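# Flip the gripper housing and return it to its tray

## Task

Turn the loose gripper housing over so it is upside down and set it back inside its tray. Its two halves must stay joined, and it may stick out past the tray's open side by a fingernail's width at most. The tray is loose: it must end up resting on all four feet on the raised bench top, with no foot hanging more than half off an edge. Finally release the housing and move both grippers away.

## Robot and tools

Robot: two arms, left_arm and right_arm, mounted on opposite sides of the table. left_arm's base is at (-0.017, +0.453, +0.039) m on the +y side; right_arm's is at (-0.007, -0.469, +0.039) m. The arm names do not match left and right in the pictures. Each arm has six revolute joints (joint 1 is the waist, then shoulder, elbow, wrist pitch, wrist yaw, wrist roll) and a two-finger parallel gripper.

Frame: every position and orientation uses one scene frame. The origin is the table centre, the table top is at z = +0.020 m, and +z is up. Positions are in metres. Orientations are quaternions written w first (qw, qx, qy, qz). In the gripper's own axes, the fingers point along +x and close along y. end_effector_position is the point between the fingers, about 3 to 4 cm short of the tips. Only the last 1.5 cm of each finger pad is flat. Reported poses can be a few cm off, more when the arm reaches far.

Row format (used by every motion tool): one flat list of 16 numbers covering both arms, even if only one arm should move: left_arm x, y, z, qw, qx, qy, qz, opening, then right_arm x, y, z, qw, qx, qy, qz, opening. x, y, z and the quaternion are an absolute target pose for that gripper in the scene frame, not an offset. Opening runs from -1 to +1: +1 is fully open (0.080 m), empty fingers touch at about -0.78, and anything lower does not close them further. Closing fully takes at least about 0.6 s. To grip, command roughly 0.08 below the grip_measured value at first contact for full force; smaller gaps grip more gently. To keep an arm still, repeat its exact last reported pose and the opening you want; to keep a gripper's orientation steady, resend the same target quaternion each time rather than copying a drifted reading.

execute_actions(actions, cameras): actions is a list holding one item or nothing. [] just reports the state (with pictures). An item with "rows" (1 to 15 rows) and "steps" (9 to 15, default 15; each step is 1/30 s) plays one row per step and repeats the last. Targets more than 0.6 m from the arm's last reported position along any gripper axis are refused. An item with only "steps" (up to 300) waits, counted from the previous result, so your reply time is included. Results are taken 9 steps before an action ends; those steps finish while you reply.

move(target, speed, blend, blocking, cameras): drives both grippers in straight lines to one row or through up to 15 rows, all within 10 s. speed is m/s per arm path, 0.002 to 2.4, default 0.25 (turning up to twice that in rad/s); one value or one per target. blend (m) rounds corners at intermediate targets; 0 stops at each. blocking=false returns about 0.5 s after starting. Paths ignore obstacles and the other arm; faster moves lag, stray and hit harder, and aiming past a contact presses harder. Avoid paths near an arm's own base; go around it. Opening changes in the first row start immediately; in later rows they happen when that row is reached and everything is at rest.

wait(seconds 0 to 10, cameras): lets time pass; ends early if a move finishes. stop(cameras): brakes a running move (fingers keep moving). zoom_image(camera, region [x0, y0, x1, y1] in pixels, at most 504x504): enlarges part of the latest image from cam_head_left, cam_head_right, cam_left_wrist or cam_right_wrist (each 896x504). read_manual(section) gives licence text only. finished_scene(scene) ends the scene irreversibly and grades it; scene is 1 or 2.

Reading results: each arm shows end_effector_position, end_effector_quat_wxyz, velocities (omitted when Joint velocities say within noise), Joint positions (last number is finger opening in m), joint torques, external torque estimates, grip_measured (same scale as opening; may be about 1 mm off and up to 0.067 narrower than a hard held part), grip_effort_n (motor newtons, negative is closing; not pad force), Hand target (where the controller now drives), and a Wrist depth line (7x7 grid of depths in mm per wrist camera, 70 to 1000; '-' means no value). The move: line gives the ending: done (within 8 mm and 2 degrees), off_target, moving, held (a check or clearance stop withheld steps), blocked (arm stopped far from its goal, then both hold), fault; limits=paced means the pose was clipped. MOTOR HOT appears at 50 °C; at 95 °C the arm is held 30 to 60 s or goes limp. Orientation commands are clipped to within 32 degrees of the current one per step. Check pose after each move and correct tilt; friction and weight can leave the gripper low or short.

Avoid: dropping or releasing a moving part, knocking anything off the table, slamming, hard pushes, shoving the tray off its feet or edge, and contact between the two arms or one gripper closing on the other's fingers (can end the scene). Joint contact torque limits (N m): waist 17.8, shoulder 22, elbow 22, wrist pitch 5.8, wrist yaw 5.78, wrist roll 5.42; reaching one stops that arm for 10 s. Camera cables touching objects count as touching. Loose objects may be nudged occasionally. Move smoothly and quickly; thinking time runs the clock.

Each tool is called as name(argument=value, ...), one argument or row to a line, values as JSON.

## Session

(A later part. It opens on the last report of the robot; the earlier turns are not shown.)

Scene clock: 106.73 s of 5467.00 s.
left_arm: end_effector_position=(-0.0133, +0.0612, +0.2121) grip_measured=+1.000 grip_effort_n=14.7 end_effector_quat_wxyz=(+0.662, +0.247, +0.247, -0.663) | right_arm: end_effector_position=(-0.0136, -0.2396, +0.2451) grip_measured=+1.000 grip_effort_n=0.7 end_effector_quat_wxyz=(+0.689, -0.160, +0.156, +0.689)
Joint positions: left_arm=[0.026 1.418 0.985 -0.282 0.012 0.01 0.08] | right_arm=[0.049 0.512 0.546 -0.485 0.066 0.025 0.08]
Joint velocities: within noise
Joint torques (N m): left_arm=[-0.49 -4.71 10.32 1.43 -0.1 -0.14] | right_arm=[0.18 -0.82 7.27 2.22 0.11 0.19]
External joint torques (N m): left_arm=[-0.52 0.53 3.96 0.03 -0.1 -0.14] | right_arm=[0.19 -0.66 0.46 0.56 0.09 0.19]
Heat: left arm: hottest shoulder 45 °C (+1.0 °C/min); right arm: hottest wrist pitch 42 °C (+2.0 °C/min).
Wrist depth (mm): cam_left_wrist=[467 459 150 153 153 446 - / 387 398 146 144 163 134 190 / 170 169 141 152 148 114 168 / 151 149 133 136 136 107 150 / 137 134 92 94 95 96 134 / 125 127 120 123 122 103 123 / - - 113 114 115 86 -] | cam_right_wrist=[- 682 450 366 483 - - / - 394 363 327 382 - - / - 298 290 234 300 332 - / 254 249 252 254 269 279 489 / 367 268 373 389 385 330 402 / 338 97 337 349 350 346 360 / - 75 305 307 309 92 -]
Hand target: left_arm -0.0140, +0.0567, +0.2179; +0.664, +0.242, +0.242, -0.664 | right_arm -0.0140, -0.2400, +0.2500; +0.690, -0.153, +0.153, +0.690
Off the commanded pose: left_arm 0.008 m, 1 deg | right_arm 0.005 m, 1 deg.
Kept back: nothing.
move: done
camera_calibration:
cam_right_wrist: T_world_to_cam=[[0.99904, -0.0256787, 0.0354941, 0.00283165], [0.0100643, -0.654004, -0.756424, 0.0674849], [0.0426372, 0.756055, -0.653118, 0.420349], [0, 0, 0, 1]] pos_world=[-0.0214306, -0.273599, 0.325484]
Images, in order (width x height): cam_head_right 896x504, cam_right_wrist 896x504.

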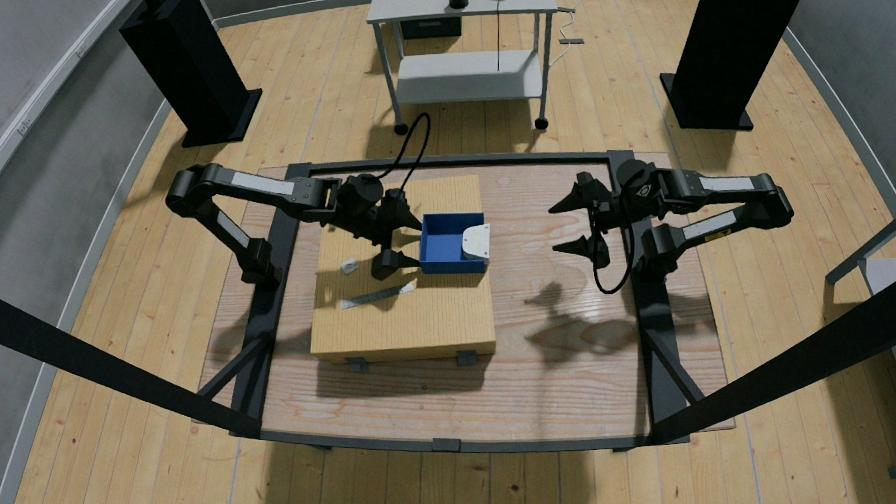

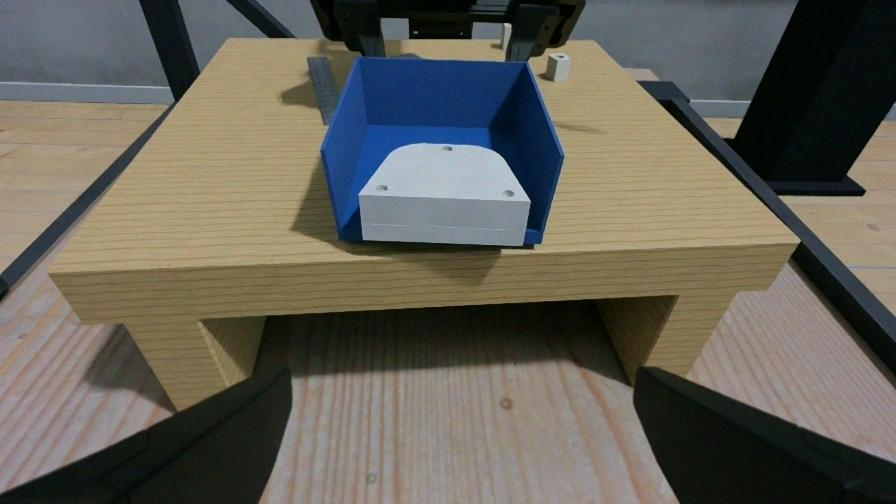

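move(
  target=[
    [-0.0133,0.0612,0.2121,0.6645,0.2418,0.2418,-0.6645,1,-0.016,-0.22,0.22,0.5129,0.5129,0.4868,0.4868,-0.02],
    [-0.0133,0.0612,0.2121,0.6645,0.2418,0.2418,-0.6645,1,-0.016,-0.145,0.176,0.5129,0.5129,0.4868,0.4868,-0.02],
  ],
  speed=[0.4,0.12],
)

zoom_image(
  camera="cam_right_wrist",
  region=[250, 100, 750, 504],
)

Scene clock: 111.83 s of 5467.00 s.
left_arm: end_effector_position=(-0.0133, +0.0604, +0.2109) grip_measured=+1.000 grip_effort_n=14.7 end_effector_quat_wxyz=(+0.663, +0.244, +0.244, -0.664) | right_arm: end_effector_position=(-0.0164, -0.1471, +0.1746) grip_measured=-0.017 grip_effort_n=-11.9 end_effector_quat_wxyz=(+0.514, +0.512, +0.489, +0.485)
Joint positions: left_arm=[0.026 1.418 0.973 -0.26 0.012 0.01 0.08] | right_arm=[0.076 1.498 0.11 1.382 0.15 1.573 0.034]
Joint velocities: within noise
Joint torques (N m): left_arm=[-0.28 -6.5 7.26 1.42 -0.03 -0.04] | right_arm=[-0.31 -2.63 4.61 2.49 -0.02 -0.15]
External joint torques (N m): left_arm=[-0.26 -1.23 0.96 0.04 -0.04 -0.04] | right_arm=[-0.33 0.79 0.66 0.81 -0.02 -0.09]
Heat: left arm: hottest shoulder 44 °C (-1.0 °C/min); right arm: hottest wrist pitch 42 °C (+2.0 °C/min).
Wrist depth (mm): cam_left_wrist=[465 466 150 153 153 445 - / 391 401 164 145 164 134 190 / 170 170 142 152 148 114 168 / 151 145 132 135 135 100 149 / 137 134 96 91 99 101 135 / 124 126 120 121 121 103 122 / - - 112 113 113 85 -] | cam_right_wrist=[- - - 468 133 262 192 / - - 298 308 135 279 192 / - 313 308 138 138 278 191 / - 288 298 128 140 279 192 / - - - 133 143 279 191 / - - 98 138 109 277 191 / 690 - 76 152 96 232 191]
Hand target: left_arm -0.0133, +0.0612, +0.2121; +0.664, +0.242, +0.242, -0.664 | right_arm -0.0160, -0.1450, +0.1760; +0.513, +0.513, +0.487, +0.487
Off the commanded pose: left_arm 0.001 m, 0 deg | right_arm 0.003 m, 0 deg.
Kept back: nothing.
move: done
camera_calibration:
cam_left_wrist: T_world_to_cam=[[-0.998941, 0.0449273, -0.00996454, -0.00781165], [0.0434302, 0.848775, -0.526967, 0.094202], [-0.0152175, -0.526841, -0.849827, 0.288715], [0, 0, 0, 1]] pos_world=[-0.00750106, 0.0725014, 0.294921]
cam_right_wrist: T_world_to_cam=[[0.0112405, -0.0435873, -0.998986, 0.172229], [-0.977757, -0.209734, -0.00185058, -0.00793495], [-0.209441, 0.976786, -0.0449753, 0.22664], [0, 0, 0, 1]] pos_world=[0.0377732, -0.215536, 0.182233]

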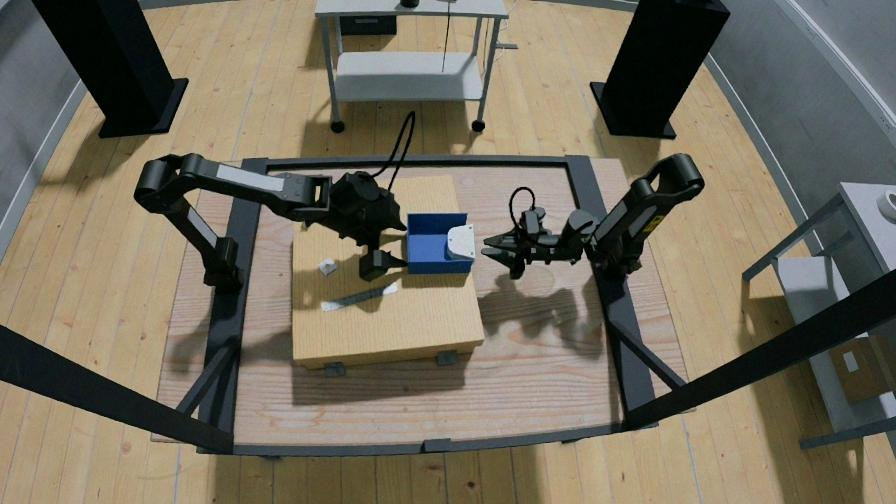

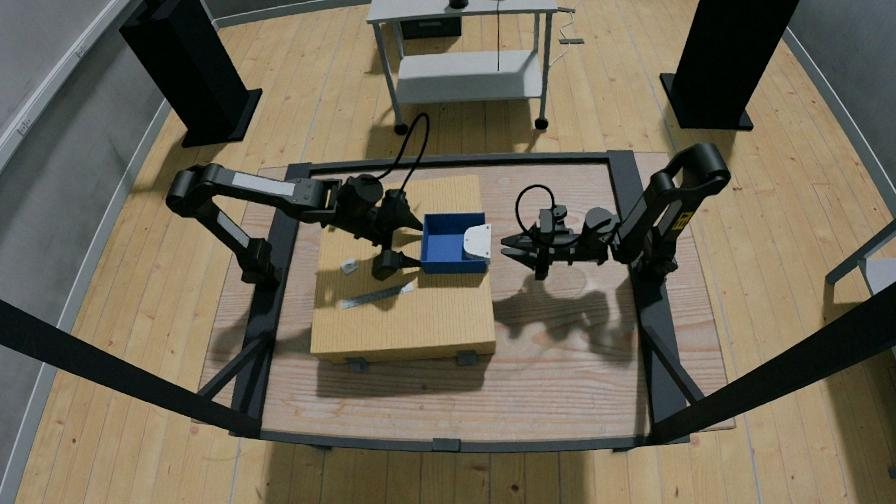

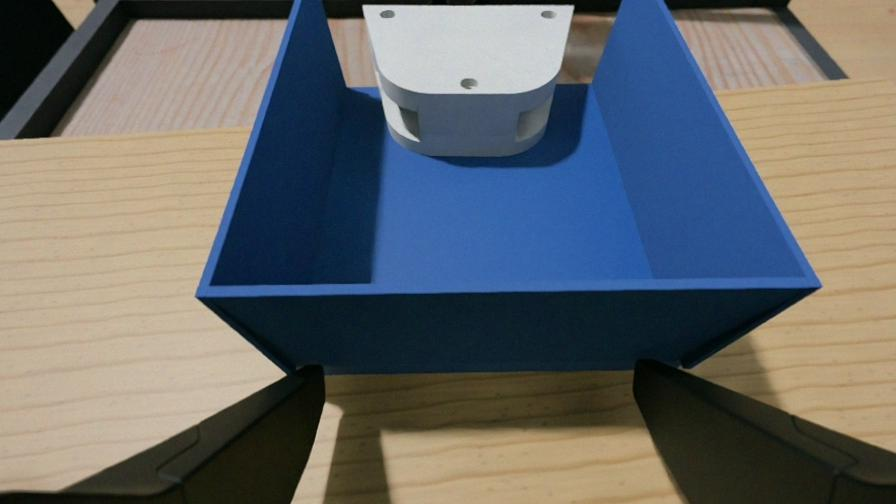

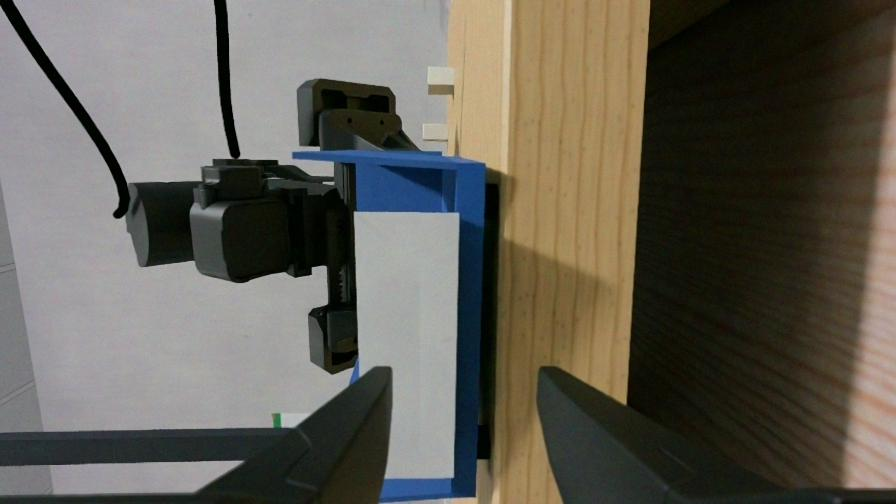

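Scaled by 1.008 from the camera's 896x504 image, which has a finer 1280x720 frame.

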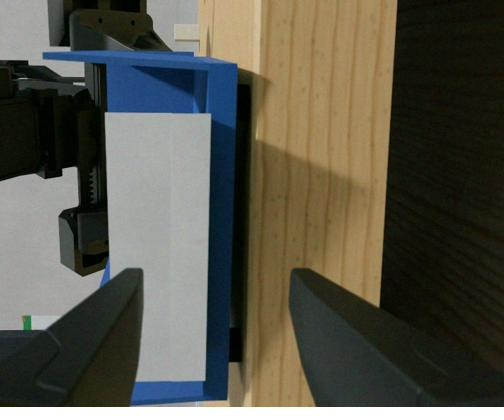

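move(
  target=[
    [-0.0133,0.0604,0.2109,0.663,0.244,0.244,-0.664,1,-0.016,-0.145,0.1885,0.5129,0.5129,0.4868,0.4868,-0.068],
    [-0.0133,0.0604,0.2109,0.663,0.244,0.244,-0.664,1,-0.016,-0.132,0.1885,0.5129,0.5129,0.4868,0.4868,-0.068],
  ],
  speed=[0.08,0.06],
  cameras=["cam_right_wrist","cam_left_wrist","cam_head_right"],
)

zoom_image(
  camera="cam_right_wrist",
  region=[250, 100, 650, 504],
)

Scene clock: 113.67 s of 5467.00 s.
left_arm: end_effector_position=(-0.0133, +0.0605, +0.2108) grip_measured=+1.000 grip_effort_n=14.7 end_effector_quat_wxyz=(+0.663, +0.244, +0.244, -0.664) | right_arm: end_effector_position=(-0.0163, -0.1342, +0.1869) grip_measured=-0.065 grip_effort_n=-11.9 end_effector_quat_wxyz=(+0.514, +0.512, +0.488, +0.485)
Joint positions: left_arm=[0.026 1.418 0.973 -0.26 0.012 0.01 0.08] | right_arm=[0.069 1.448 0.176 1.267 0.144 1.573 0.032]
Joint velocities: within noise
Joint torques (N m): left_arm=[-0.07 -5.46 8 1.15 0.02 -0.01] | right_arm=[-0.34 -2.8 5.25 2.5 -0.06 -0.14]
External joint torques (N m): left_arm=[-0.04 -0.15 1.63 -0.26 0.01 -0.02] | right_arm=[-0.34 0.73 0.79 0.84 -0.06 -0.09]
Heat: left arm: hottest shoulder 43 °C (-2.0 °C/min); right arm: hottest wrist pitch 42 °C (+2.0 °C/min).
Wrist depth (mm): cam_left_wrist=[467 464 150 153 152 446 - / 390 400 164 146 163 134 190 / 169 169 141 151 148 114 168 / 152 145 132 135 135 100 150 / 136 134 97 91 93 101 135 / 124 126 119 121 121 104 122 / - - 112 114 113 86 -] | cam_right_wrist=[- - - - 121 122 206 / - - 286 307 124 124 205 / - 380 306 239 126 127 205 / - 291 297 113 127 251 205 / - - - 118 130 250 206 / - - - 121 105 250 206 / 678 - 72 128 93 265 205]
Hand target: left_arm -0.0133, +0.0604, +0.2110; +0.663, +0.244, +0.244, -0.664 | right_arm -0.0159, -0.1320, +0.1886; +0.513, +0.513, +0.487, +0.487
Off the commanded pose: left_arm 0.000 m, 0 deg | right_arm 0.003 m, 0 deg.
Kept back: nothing.
move: done
camera_calibration:
cam_left_wrist: T_world_to_cam=[[-0.998941, 0.0449348, -0.00992765, -0.00782423], [0.0434293, 0.849198, -0.526286, 0.0939149], [-0.015218, -0.52616, -0.85025, 0.288706], [0, 0, 0, 1]] pos_world=[-0.00750106, 0.0725048, 0.294821]
cam_right_wrist: T_world_to_cam=[[0.0112224, -0.0431868, -0.999004, 0.18516], [-0.977904, -0.209047, -0.00194835, -0.00506301], [-0.208754, 0.976952, -0.0445785, 0.21462], [0, 0, 0, 1]] pos_world=[0.0377736, -0.202735, 0.194533]
Images, in order (width x height): cam_head_right 896x504, cam_left_wrist 896x504, cam_right_wrist 896x504.

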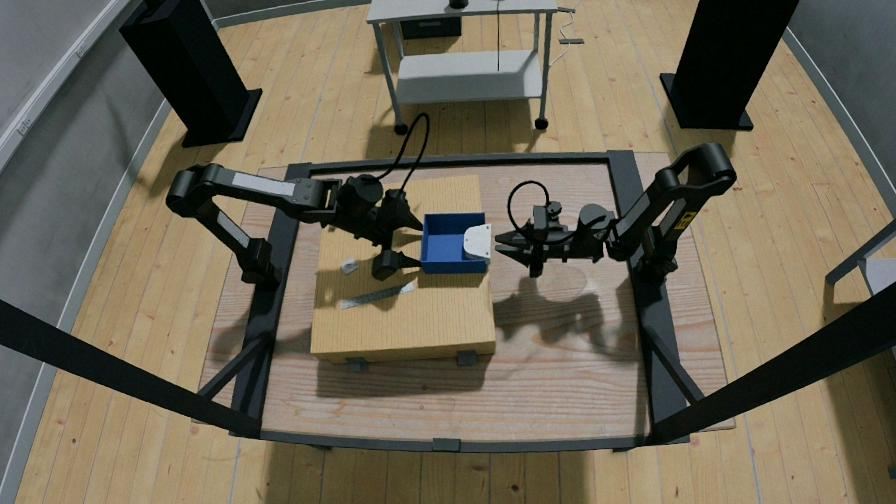

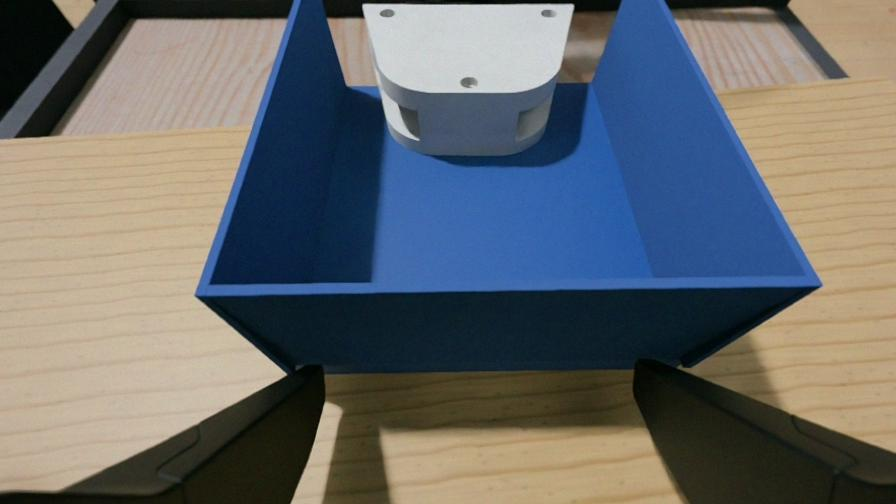

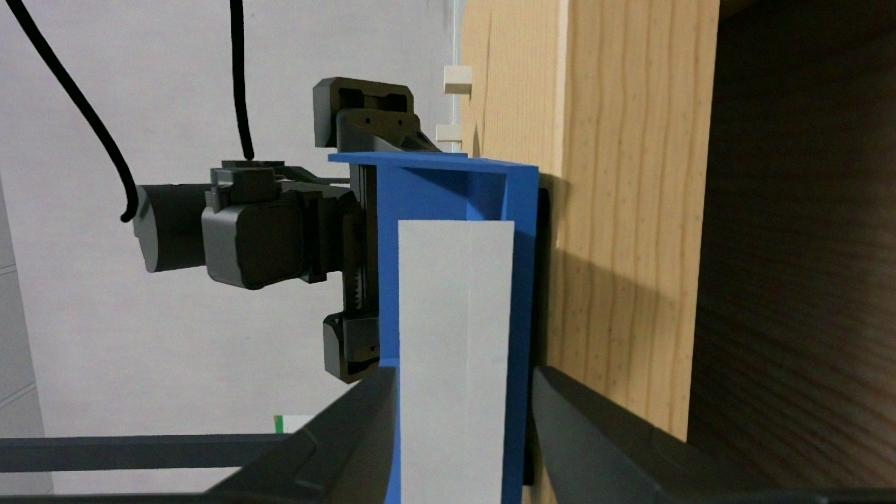

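Scaled by 1.248 from the camera's 896x504 image, which has a finer 1280x720 frame.

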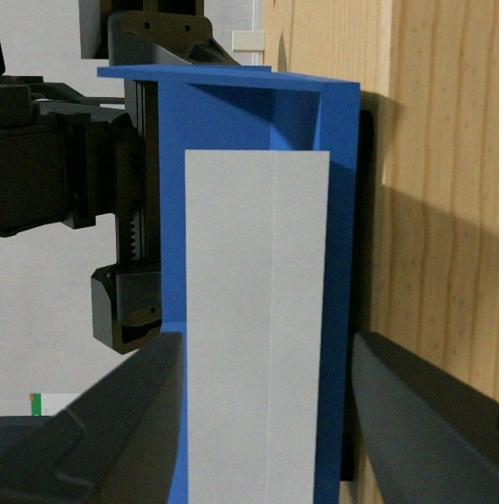

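move(
  target=[
    [-0.0133,0.0604,0.2109,0.663,0.244,0.244,-0.664,1,-0.0155,-0.116,0.1902,0.5129,0.5129,0.4868,0.4868,-0.068],
  ],
  speed=[0.05],
  cameras=["cam_right_wrist","cam_left_wrist","cam_head_right"],
)

zoom_image(
  camera="cam_right_wrist",
  region=[250, 100, 650, 504],
)

zoom_image(
  camera="cam_head_right",
  region=[410, 190, 570, 300],
)

Scene clock: 115.13 s of 5467.00 s.
left_arm: end_effector_position=(-0.0133, +0.0605, +0.2108) grip_measured=+1.000 grip_effort_n=14.7 end_effector_quat_wxyz=(+0.663, +0.244, +0.244, -0.664) | right_arm: end_effector_position=(-0.0160, -0.1183, +0.1895) grip_measured=-0.065 grip_effort_n=-11.4 end_effector_quat_wxyz=(+0.513, +0.513, +0.488, +0.486)
Joint positions: left_arm=[0.026 1.418 0.973 -0.26 0.012 0.01 0.08] | right_arm=[0.06 1.506 0.237 1.267 0.135 1.573 0.032]
Joint velocities: within noise
Joint torques (N m): left_arm=[-0.01 -5.82 7.82 1.13 0.04 -0.02] | right_arm=[-0.32 -3.21 5.12 2.28 -0.06 -0.14]
External joint torques (N m): left_arm=[0.03 -0.46 1.37 -0.3 0.03 -0.02] | right_arm=[-0.33 0.87 0.55 0.58 -0.05 -0.09]
Heat: left arm: hottest shoulder 43 °C (-2.0 °C/min); right arm: hottest wrist pitch 42 °C (+1.0 °C/min).
Wrist depth (mm): cam_left_wrist=[466 463 149 153 152 446 - / 391 400 163 146 163 134 190 / 169 169 142 151 148 114 168 / 151 144 132 135 135 100 150 / 136 133 97 92 93 101 135 / 124 126 119 121 121 103 121 / - - 112 113 113 85 -] | cam_right_wrist=[- - - - 116 106 210 / - - 261 300 115 108 209 / - 291 280 224 110 110 209 / - 277 284 98 111 112 208 / - - - 100 113 114 209 / - - - 104 105 117 209 / 664 - 72 109 93 254 209]
Hand target: left_arm -0.0133, +0.0604, +0.2110; +0.663, +0.244, +0.244, -0.664 | right_arm -0.0155, -0.1160, +0.1902; +0.513, +0.513, +0.487, +0.487
Off the commanded pose: left_arm 0.000 m, 0 deg | right_arm 0.002 m, 0 deg.
Kept back: nothing.
move: done
camera_calibration:
cam_left_wrist: T_world_to_cam=[[-0.998941, 0.0449348, -0.00992765, -0.00782423], [0.0434293, 0.849198, -0.526286, 0.0939149], [-0.015218, -0.52616, -0.85025, 0.288706], [0, 0, 0, 1]] pos_world=[-0.00750106, 0.0725048, 0.294821]
cam_right_wrist: T_world_to_cam=[[0.0108466, -0.0397905, -0.999149, 0.188824], [-0.977824, -0.209415, -0.00227529, -0.00132993], [-0.209146, 0.977017, -0.0411795, 0.198529], [0, 0, 0, 1]] pos_world=[0.038173, -0.186731, 0.196835]
Images, in order (width x height): cam_head_right 896x504, cam_left_wrist 896x504, cam_right_wrist 896x504.

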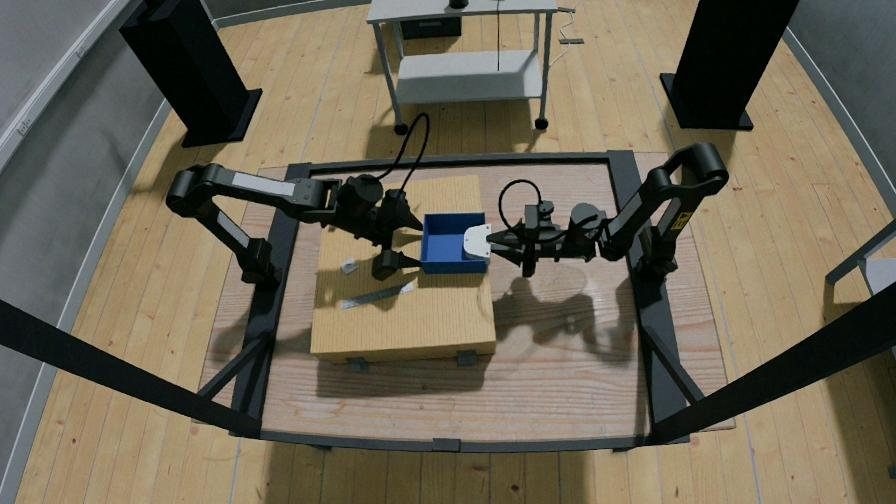

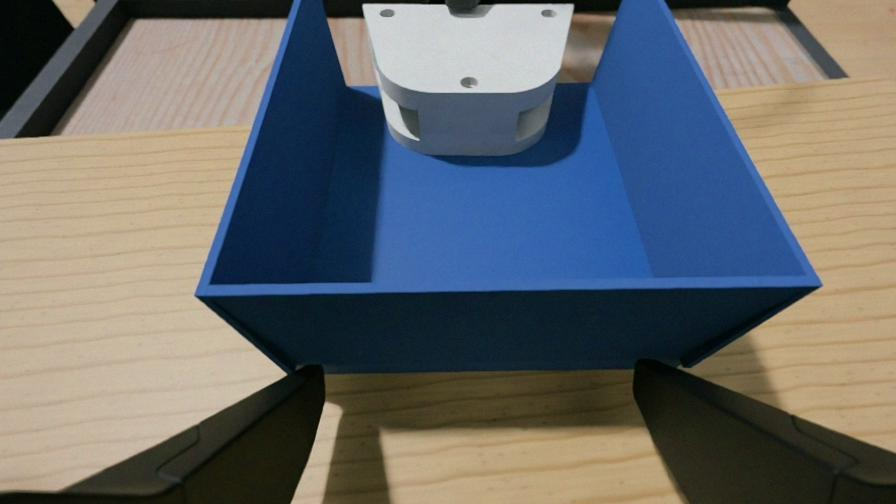

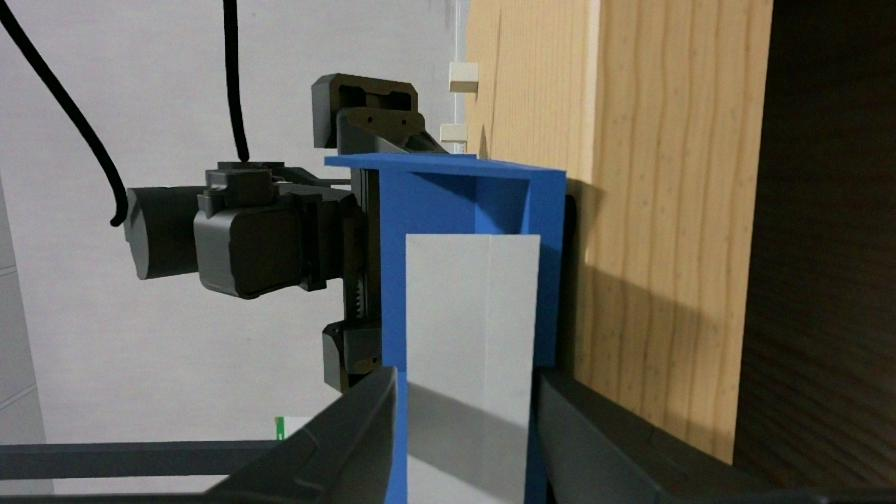

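Scaled by 1.248 from the camera's 896x504 image, which has a finer 1280x720 frame.

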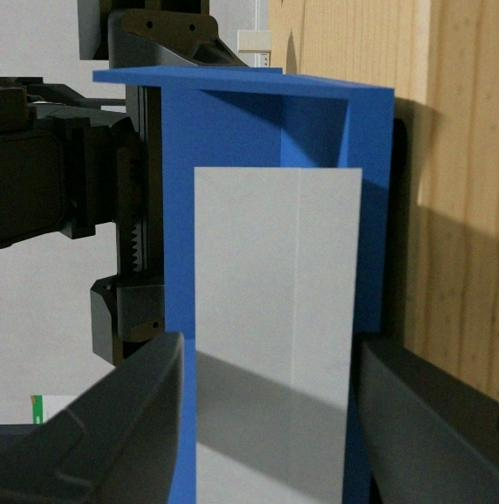

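Scaled by 3.150 from the camera's 896x504 image, which has a finer 1280x720 frame.

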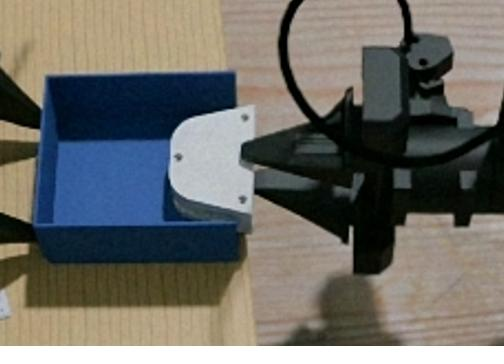

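move(
  target=[
    [-0.0133,0.0604,0.2109,0.663,0.244,0.244,-0.664,1,-0.0155,-0.1125,0.1895,0.5129,0.5129,0.4868,0.4868,-0.068],
  ],
  speed=[0.03],
  cameras=["cam_right_wrist","cam_head_right"],
)

zoom_image(
  camera="cam_right_wrist",
  region=[250, 100, 650, 504],
)

zoom_image(
  camera="cam_head_right",
  region=[410, 190, 570, 300],
)

Scene clock: 116.30 s of 5467.00 s.
left_arm: end_effector_position=(-0.0133, +0.0605, +0.2108) grip_measured=+1.000 grip_effort_n=14.7 end_effector_quat_wxyz=(+0.663, +0.244, +0.244, -0.664) | right_arm: end_effector_position=(-0.0159, -0.1149, +0.1884) grip_measured=-0.065 grip_effort_n=-11.4 end_effector_quat_wxyz=(+0.513, +0.512, +0.488, +0.485)
Joint positions: left_arm=[0.026 1.418 0.973 -0.26 0.012 0.01 0.08] | right_arm=[0.058 1.524 0.248 1.272 0.133 1.573 0.032]
Joint velocities: within noise
Joint torques (N m): left_arm=[-0.26 -5.87 7.9 1.11 0.01 0.01] | right_arm=[-0.32 -3.22 5.21 2.48 -0.04 -0.14]
External joint torques (N m): left_arm=[-0.25 -0.61 1.52 -0.3 0 0.01] | right_arm=[-0.31 0.95 0.69 0.79 -0.04 -0.09]
Heat: left arm: hottest shoulder 43 °C (-2.0 °C/min); right arm: hottest wrist pitch 42 °C (+1.0 °C/min).
Wrist depth (mm): cam_left_wrist=[468 469 149 152 153 446 - / 392 399 164 144 163 134 190 / 170 169 141 151 148 114 168 / 151 145 132 135 135 107 150 / 136 133 94 96 97 98 133 / 124 126 119 121 121 103 121 / - - 112 113 113 85 -] | cam_right_wrist=[- - - - 111 103 208 / - - 255 287 111 105 207 / - 293 280 220 106 107 207 / - 254 280 95 108 109 206 / - - - 97 110 111 207 / - - - 101 104 113 207 / 658 - 72 105 93 251 207]
Hand target: left_arm -0.0133, +0.0604, +0.2110; +0.663, +0.244, +0.244, -0.664 | right_arm -0.0155, -0.1125, +0.1895; +0.513, +0.513, +0.487, +0.487
Off the commanded pose: left_arm 0.000 m, 0 deg | right_arm 0.003 m, 0 deg.
Kept back: nothing.
move: done
camera_calibration:
cam_right_wrist: T_world_to_cam=[[0.0110178, -0.0421036, -0.999053, 0.187509], [-0.977822, -0.209428, -0.00195761, -0.000685286], [-0.209147, 0.976917, -0.0434772, 0.1956], [0, 0, 0, 1]] pos_world=[0.0381732, -0.183334, 0.195834]
Images, in order (width x height): cam_head_right 896x504, cam_right_wrist 896x504.

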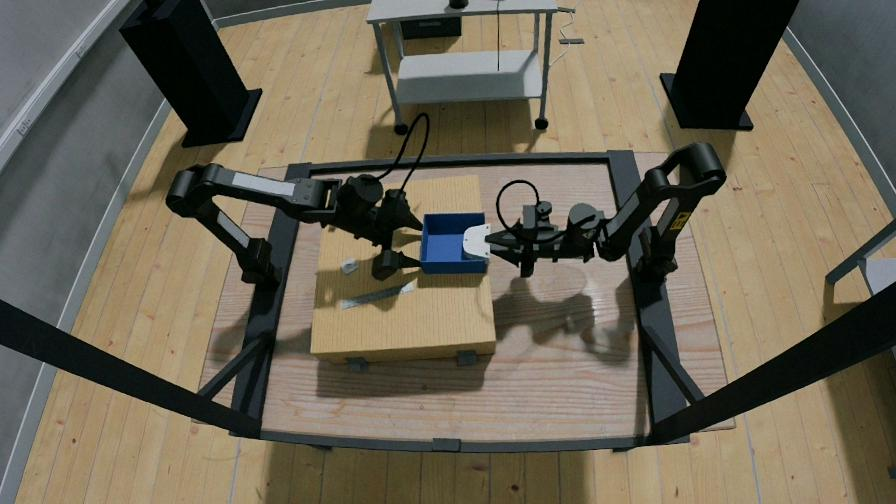

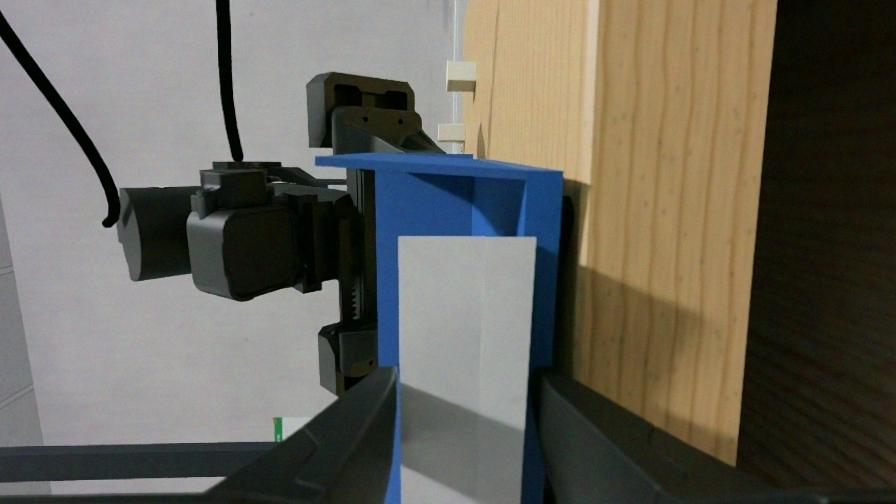

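Scaled by 1.248 from the camera's 896x504 image, which has a finer 1280x720 frame.

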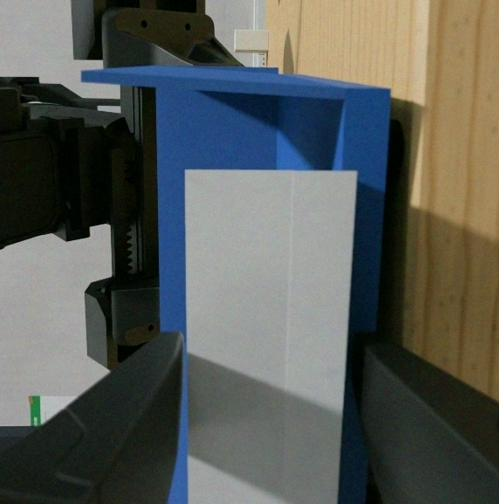

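Scaled by 3.150 from the camera's 896x504 image, which has a finer 1280x720 frame.

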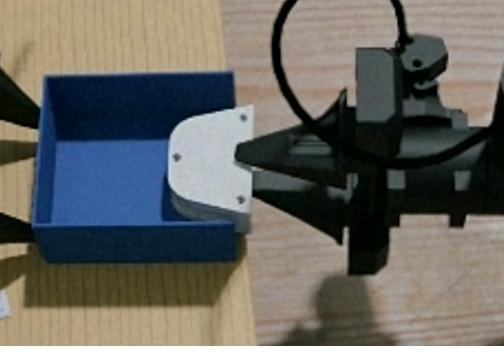

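move(
  target=[
    [-0.0133,0.0604,0.2109,0.663,0.244,0.244,-0.664,1,-0.0155,-0.1135,0.1895,0.5129,0.5129,0.4868,0.4868,-0.28],
  ],
  speed=[0.03],
  cameras=["cam_right_wrist","cam_head_right","cam_left_wrist"],
)

zoom_image(
  camera="cam_right_wrist",
  region=[250, 100, 650, 504],
)

Scene clock: 117.50 s of 5467.00 s.
left_arm: end_effector_position=(-0.0133, +0.0606, +0.2106) grip_measured=+1.000 grip_effort_n=14.7 end_effector_quat_wxyz=(+0.663, +0.245, +0.244, -0.664) | right_arm: end_effector_position=(-0.0159, -0.1146, +0.1895) grip_measured=-0.225 grip_effort_n=-83.5 end_effector_quat_wxyz=(+0.512, +0.513, +0.487, +0.487)
Joint positions: left_arm=[0.026 1.418 0.973 -0.261 0.012 0.01 0.08] | right_arm=[0.058 1.525 0.249 1.276 0.133 1.573 0.025]
Joint velocities: within noise
Joint torques (N m): left_arm=[0.03 -5.56 7.86 1.22 0.04 -0.03] | right_arm=[-0.29 -3.67 4.7 2.16 -0.03 -0.15]
External joint torques (N m): left_arm=[0.05 -0.29 1.52 -0.18 0.03 -0.03] | right_arm=[-0.31 0.47 0.21 0.48 -0.03 -0.09]
Heat: left arm: hottest shoulder 43 °C (-1.0 °C/min); right arm: hottest wrist pitch 42 °C (+1.0 °C/min).
Wrist depth (mm): cam_left_wrist=[467 466 149 152 152 444 - / 389 403 163 144 163 134 189 / 169 169 142 151 147 114 167 / 151 145 132 135 135 107 150 / 136 133 92 94 95 97 133 / 124 126 119 121 121 103 121 / - - 112 113 113 85 -] | cam_right_wrist=[- - - - 116 102 200 / - - 257 304 115 104 209 / - 290 278 221 106 106 208 / - 253 282 95 107 108 209 / - - - 98 110 110 209 / - - 279 102 103 112 208 / 654 - - 106 96 114 209]
Hand target: left_arm -0.0133, +0.0604, +0.2109; +0.663, +0.244, +0.244, -0.664 | right_arm -0.0155, -0.1135, +0.1895; +0.513, +0.513, +0.487, +0.487
Off the commanded pose: left_arm 0.000 m, 0 deg | right_arm 0.001 m, 0 deg.
Kept back: nothing.
move: done
camera_calibration:
cam_left_wrist: T_world_to_cam=[[-0.998941, 0.0449467, -0.0098772, -0.00784666], [0.0434303, 0.849797, -0.525318, 0.0933916], [-0.0152177, -0.525191, -0.850849, 0.288697], [0, 0, 0, 1]] pos_world=[-0.00750106, 0.0726095, 0.29462]
cam_right_wrist: T_world_to_cam=[[0.0106754, -0.0374772, -0.99924, 0.189217], [-0.977827, -0.2094, -0.00259293, -0.000510894], [-0.209144, 0.977112, -0.0388817, 0.194567], [0, 0, 0, 1]] pos_world=[0.0381728, -0.183129, 0.196637]
Images, in order (width x height): cam_head_right 896x504, cam_left_wrist 896x504, cam_right_wrist 896x504.

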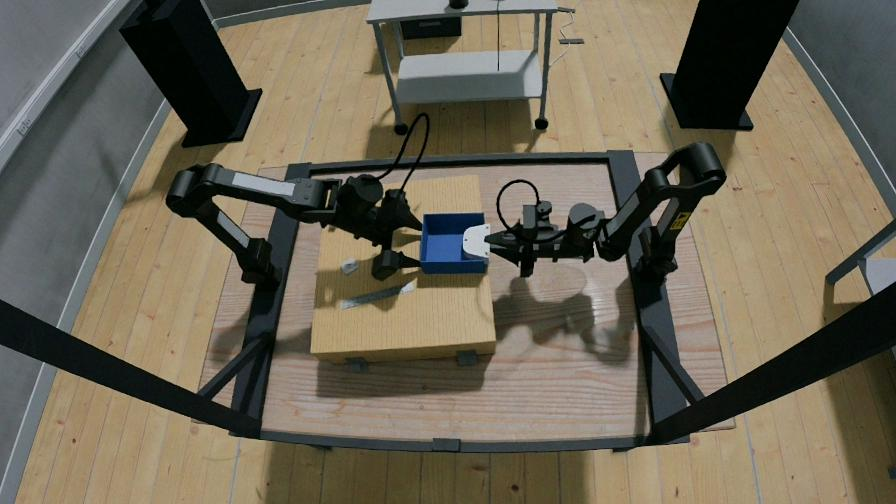

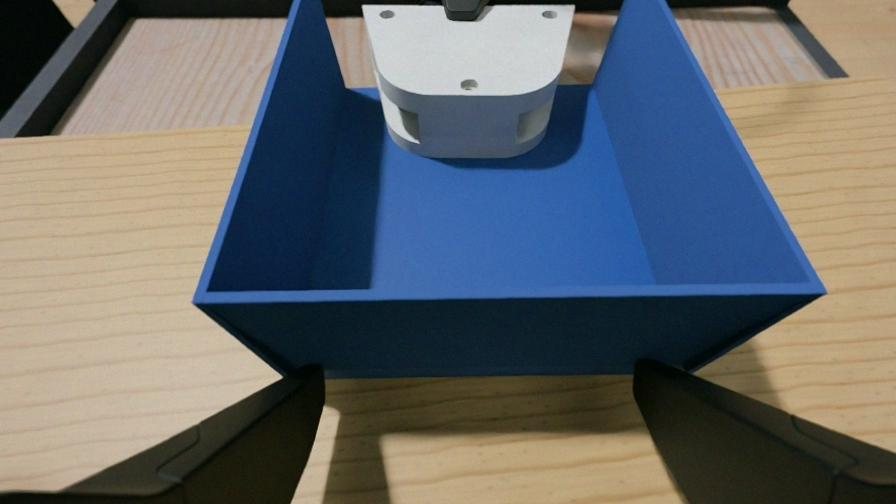

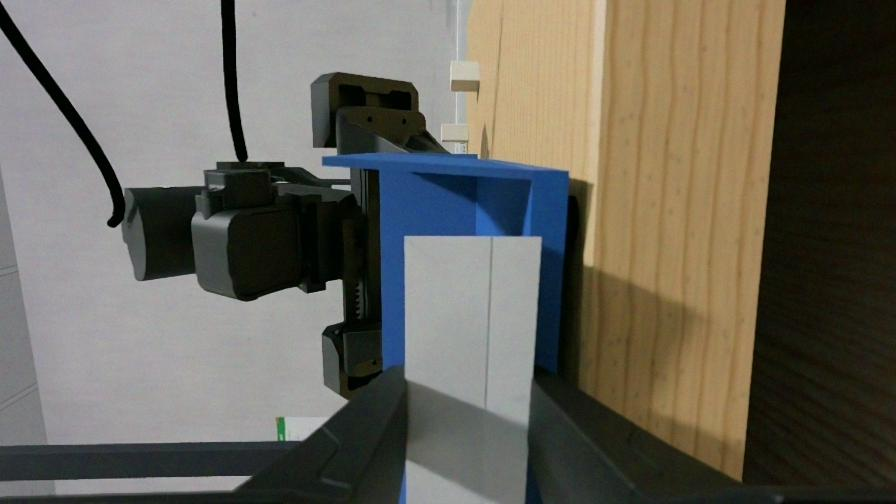

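Scaled by 1.248 from the camera's 896x504 image, which has a finer 1280x720 frame.

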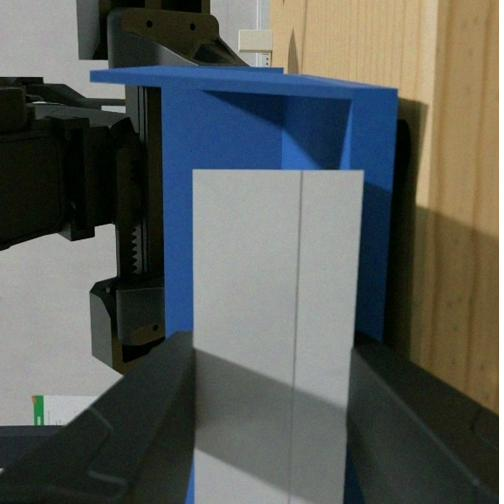

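move(
  target=[
    [-0.0133,0.0604,0.2109,0.663,0.244,0.244,-0.664,1,-0.0159,-0.1146,0.205,0.513,0.513,0.487,0.487,-0.32],
  ],
  speed=[0.03],
  cameras=["cam_right_wrist","cam_head_right","cam_left_wrist"],
)

zoom_image(
  camera="cam_left_wrist",
  region=[320, 0, 620, 240],
)

Scene clock: 118.97 s of 5467.00 s.
left_arm: end_effector_position=(-0.0133, +0.0606, +0.2106) grip_measured=+1.000 grip_effort_n=14.7 end_effector_quat_wxyz=(+0.663, +0.245, +0.244, -0.664) | right_arm: end_effector_position=(-0.0158, -0.1160, +0.1977) grip_measured=-0.225 grip_effort_n=-83.5 end_effector_quat_wxyz=(+0.518, +0.507, +0.492, +0.482)
Joint positions: left_arm=[0.026 1.418 0.973 -0.261 0.012 0.01 0.08] | right_arm=[0.058 1.434 0.266 1.147 0.133 1.573 0.025]
Joint velocities: within noise
Joint torques (N m): left_arm=[-0.04 -5.61 7.84 1.2 0.02 0.01] | right_arm=[-0.08 -4.88 5.71 2.31 0.06 -0.14]
External joint torques (N m): left_arm=[-0.02 -0.34 1.5 -0.2 0.01 0.01] | right_arm=[-0.06 -0.95 0.74 0.64 0.05 -0.09]
Heat: left arm: hottest shoulder 43 °C (-2.0 °C/min); right arm: hottest wrist pitch 42 °C (+1.0 °C/min).
Wrist depth (mm): cam_left_wrist=[470 466 147 140 147 446 - / 388 400 163 145 163 134 189 / 169 169 142 148 148 114 167 / 151 145 132 135 135 107 149 / 136 133 93 94 95 96 132 / 124 126 119 121 121 103 121 / - - 112 113 113 86 -] | cam_right_wrist=[- - - - 139 105 199 / - - 259 294 139 106 199 / - 294 280 223 112 108 207 / - 272 279 96 110 110 206 / - - - 98 113 113 206 / - - - 102 103 115 216 / 647 - - 106 96 117 216]
Hand target: left_arm -0.0133, +0.0604, +0.2109; +0.663, +0.244, +0.244, -0.664 | right_arm -0.0159, -0.1147, +0.2050; +0.513, +0.513, +0.487, +0.487
Off the commanded pose: left_arm 0.000 m, 0 deg | right_arm 0.007 m, 1 deg.
Kept back: nothing.
move: done
camera_calibration:
cam_left_wrist: T_world_to_cam=[[-0.998941, 0.0449467, -0.0098772, -0.00784666], [0.0434303, 0.849797, -0.525318, 0.0933916], [-0.0152177, -0.525191, -0.850849, 0.288697], [0, 0, 0, 1]] pos_world=[-0.00750106, 0.0726095, 0.29462]
cam_right_wrist: T_world_to_cam=[[0.01242, -0.0587611, -0.998195, 0.194743], [-0.977828, -0.209412, 0.000160907, -0.00121254], [-0.209043, 0.97606, -0.0600592, 0.200337], [0, 0, 0, 1]] pos_world=[0.0382747, -0.184352, 0.206424]
Images, in order (width x height): cam_head_right 896x504, cam_left_wrist 896x504, cam_right_wrist 896x504.

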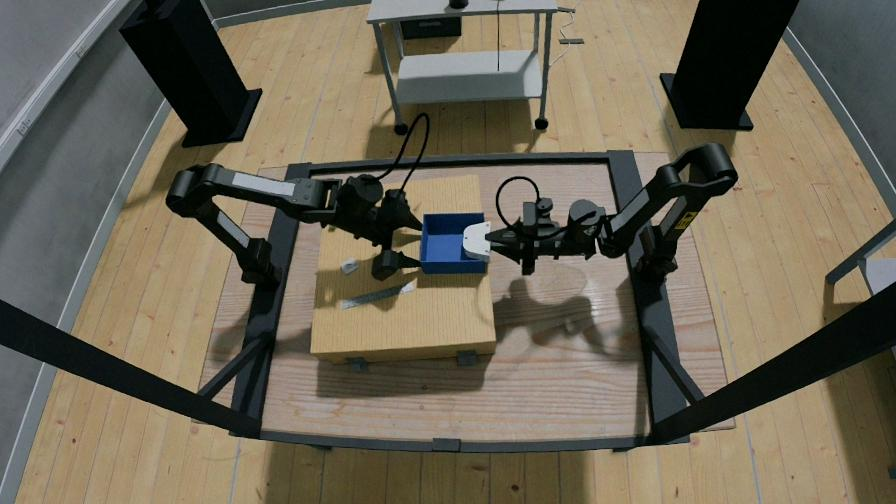

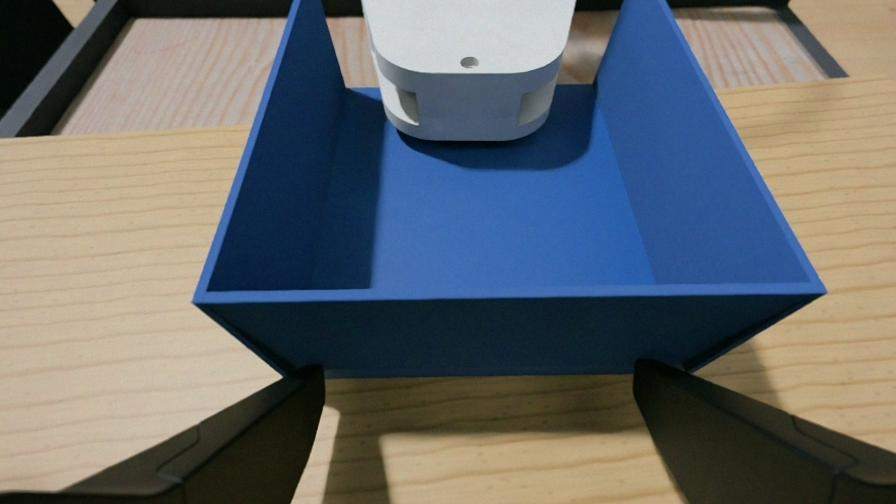

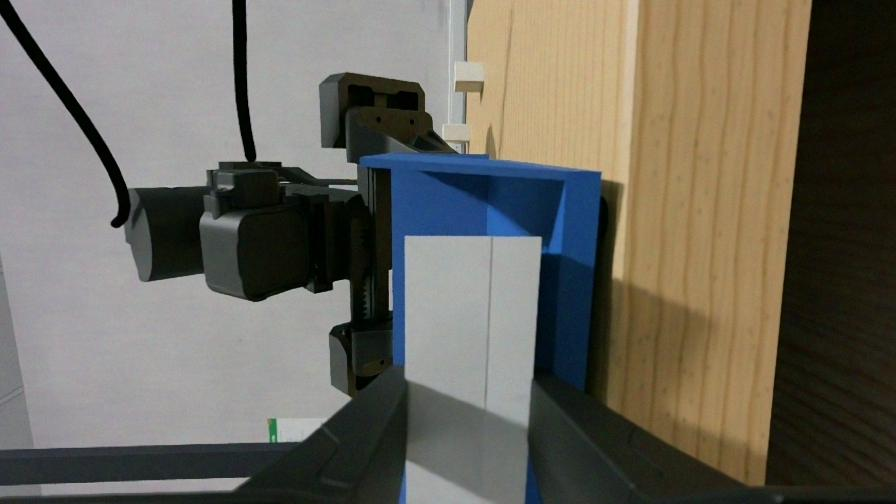

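Scaled by 1.680 from the camera's 896x504 image, which has a finer 1280x720 frame.

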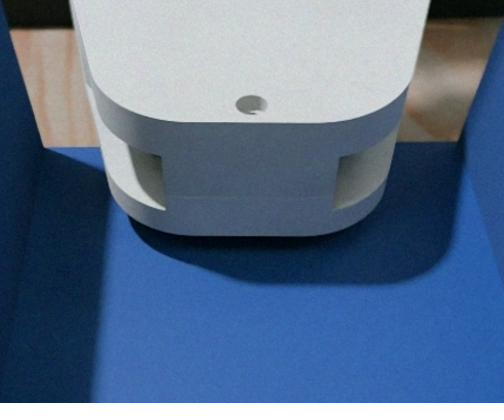

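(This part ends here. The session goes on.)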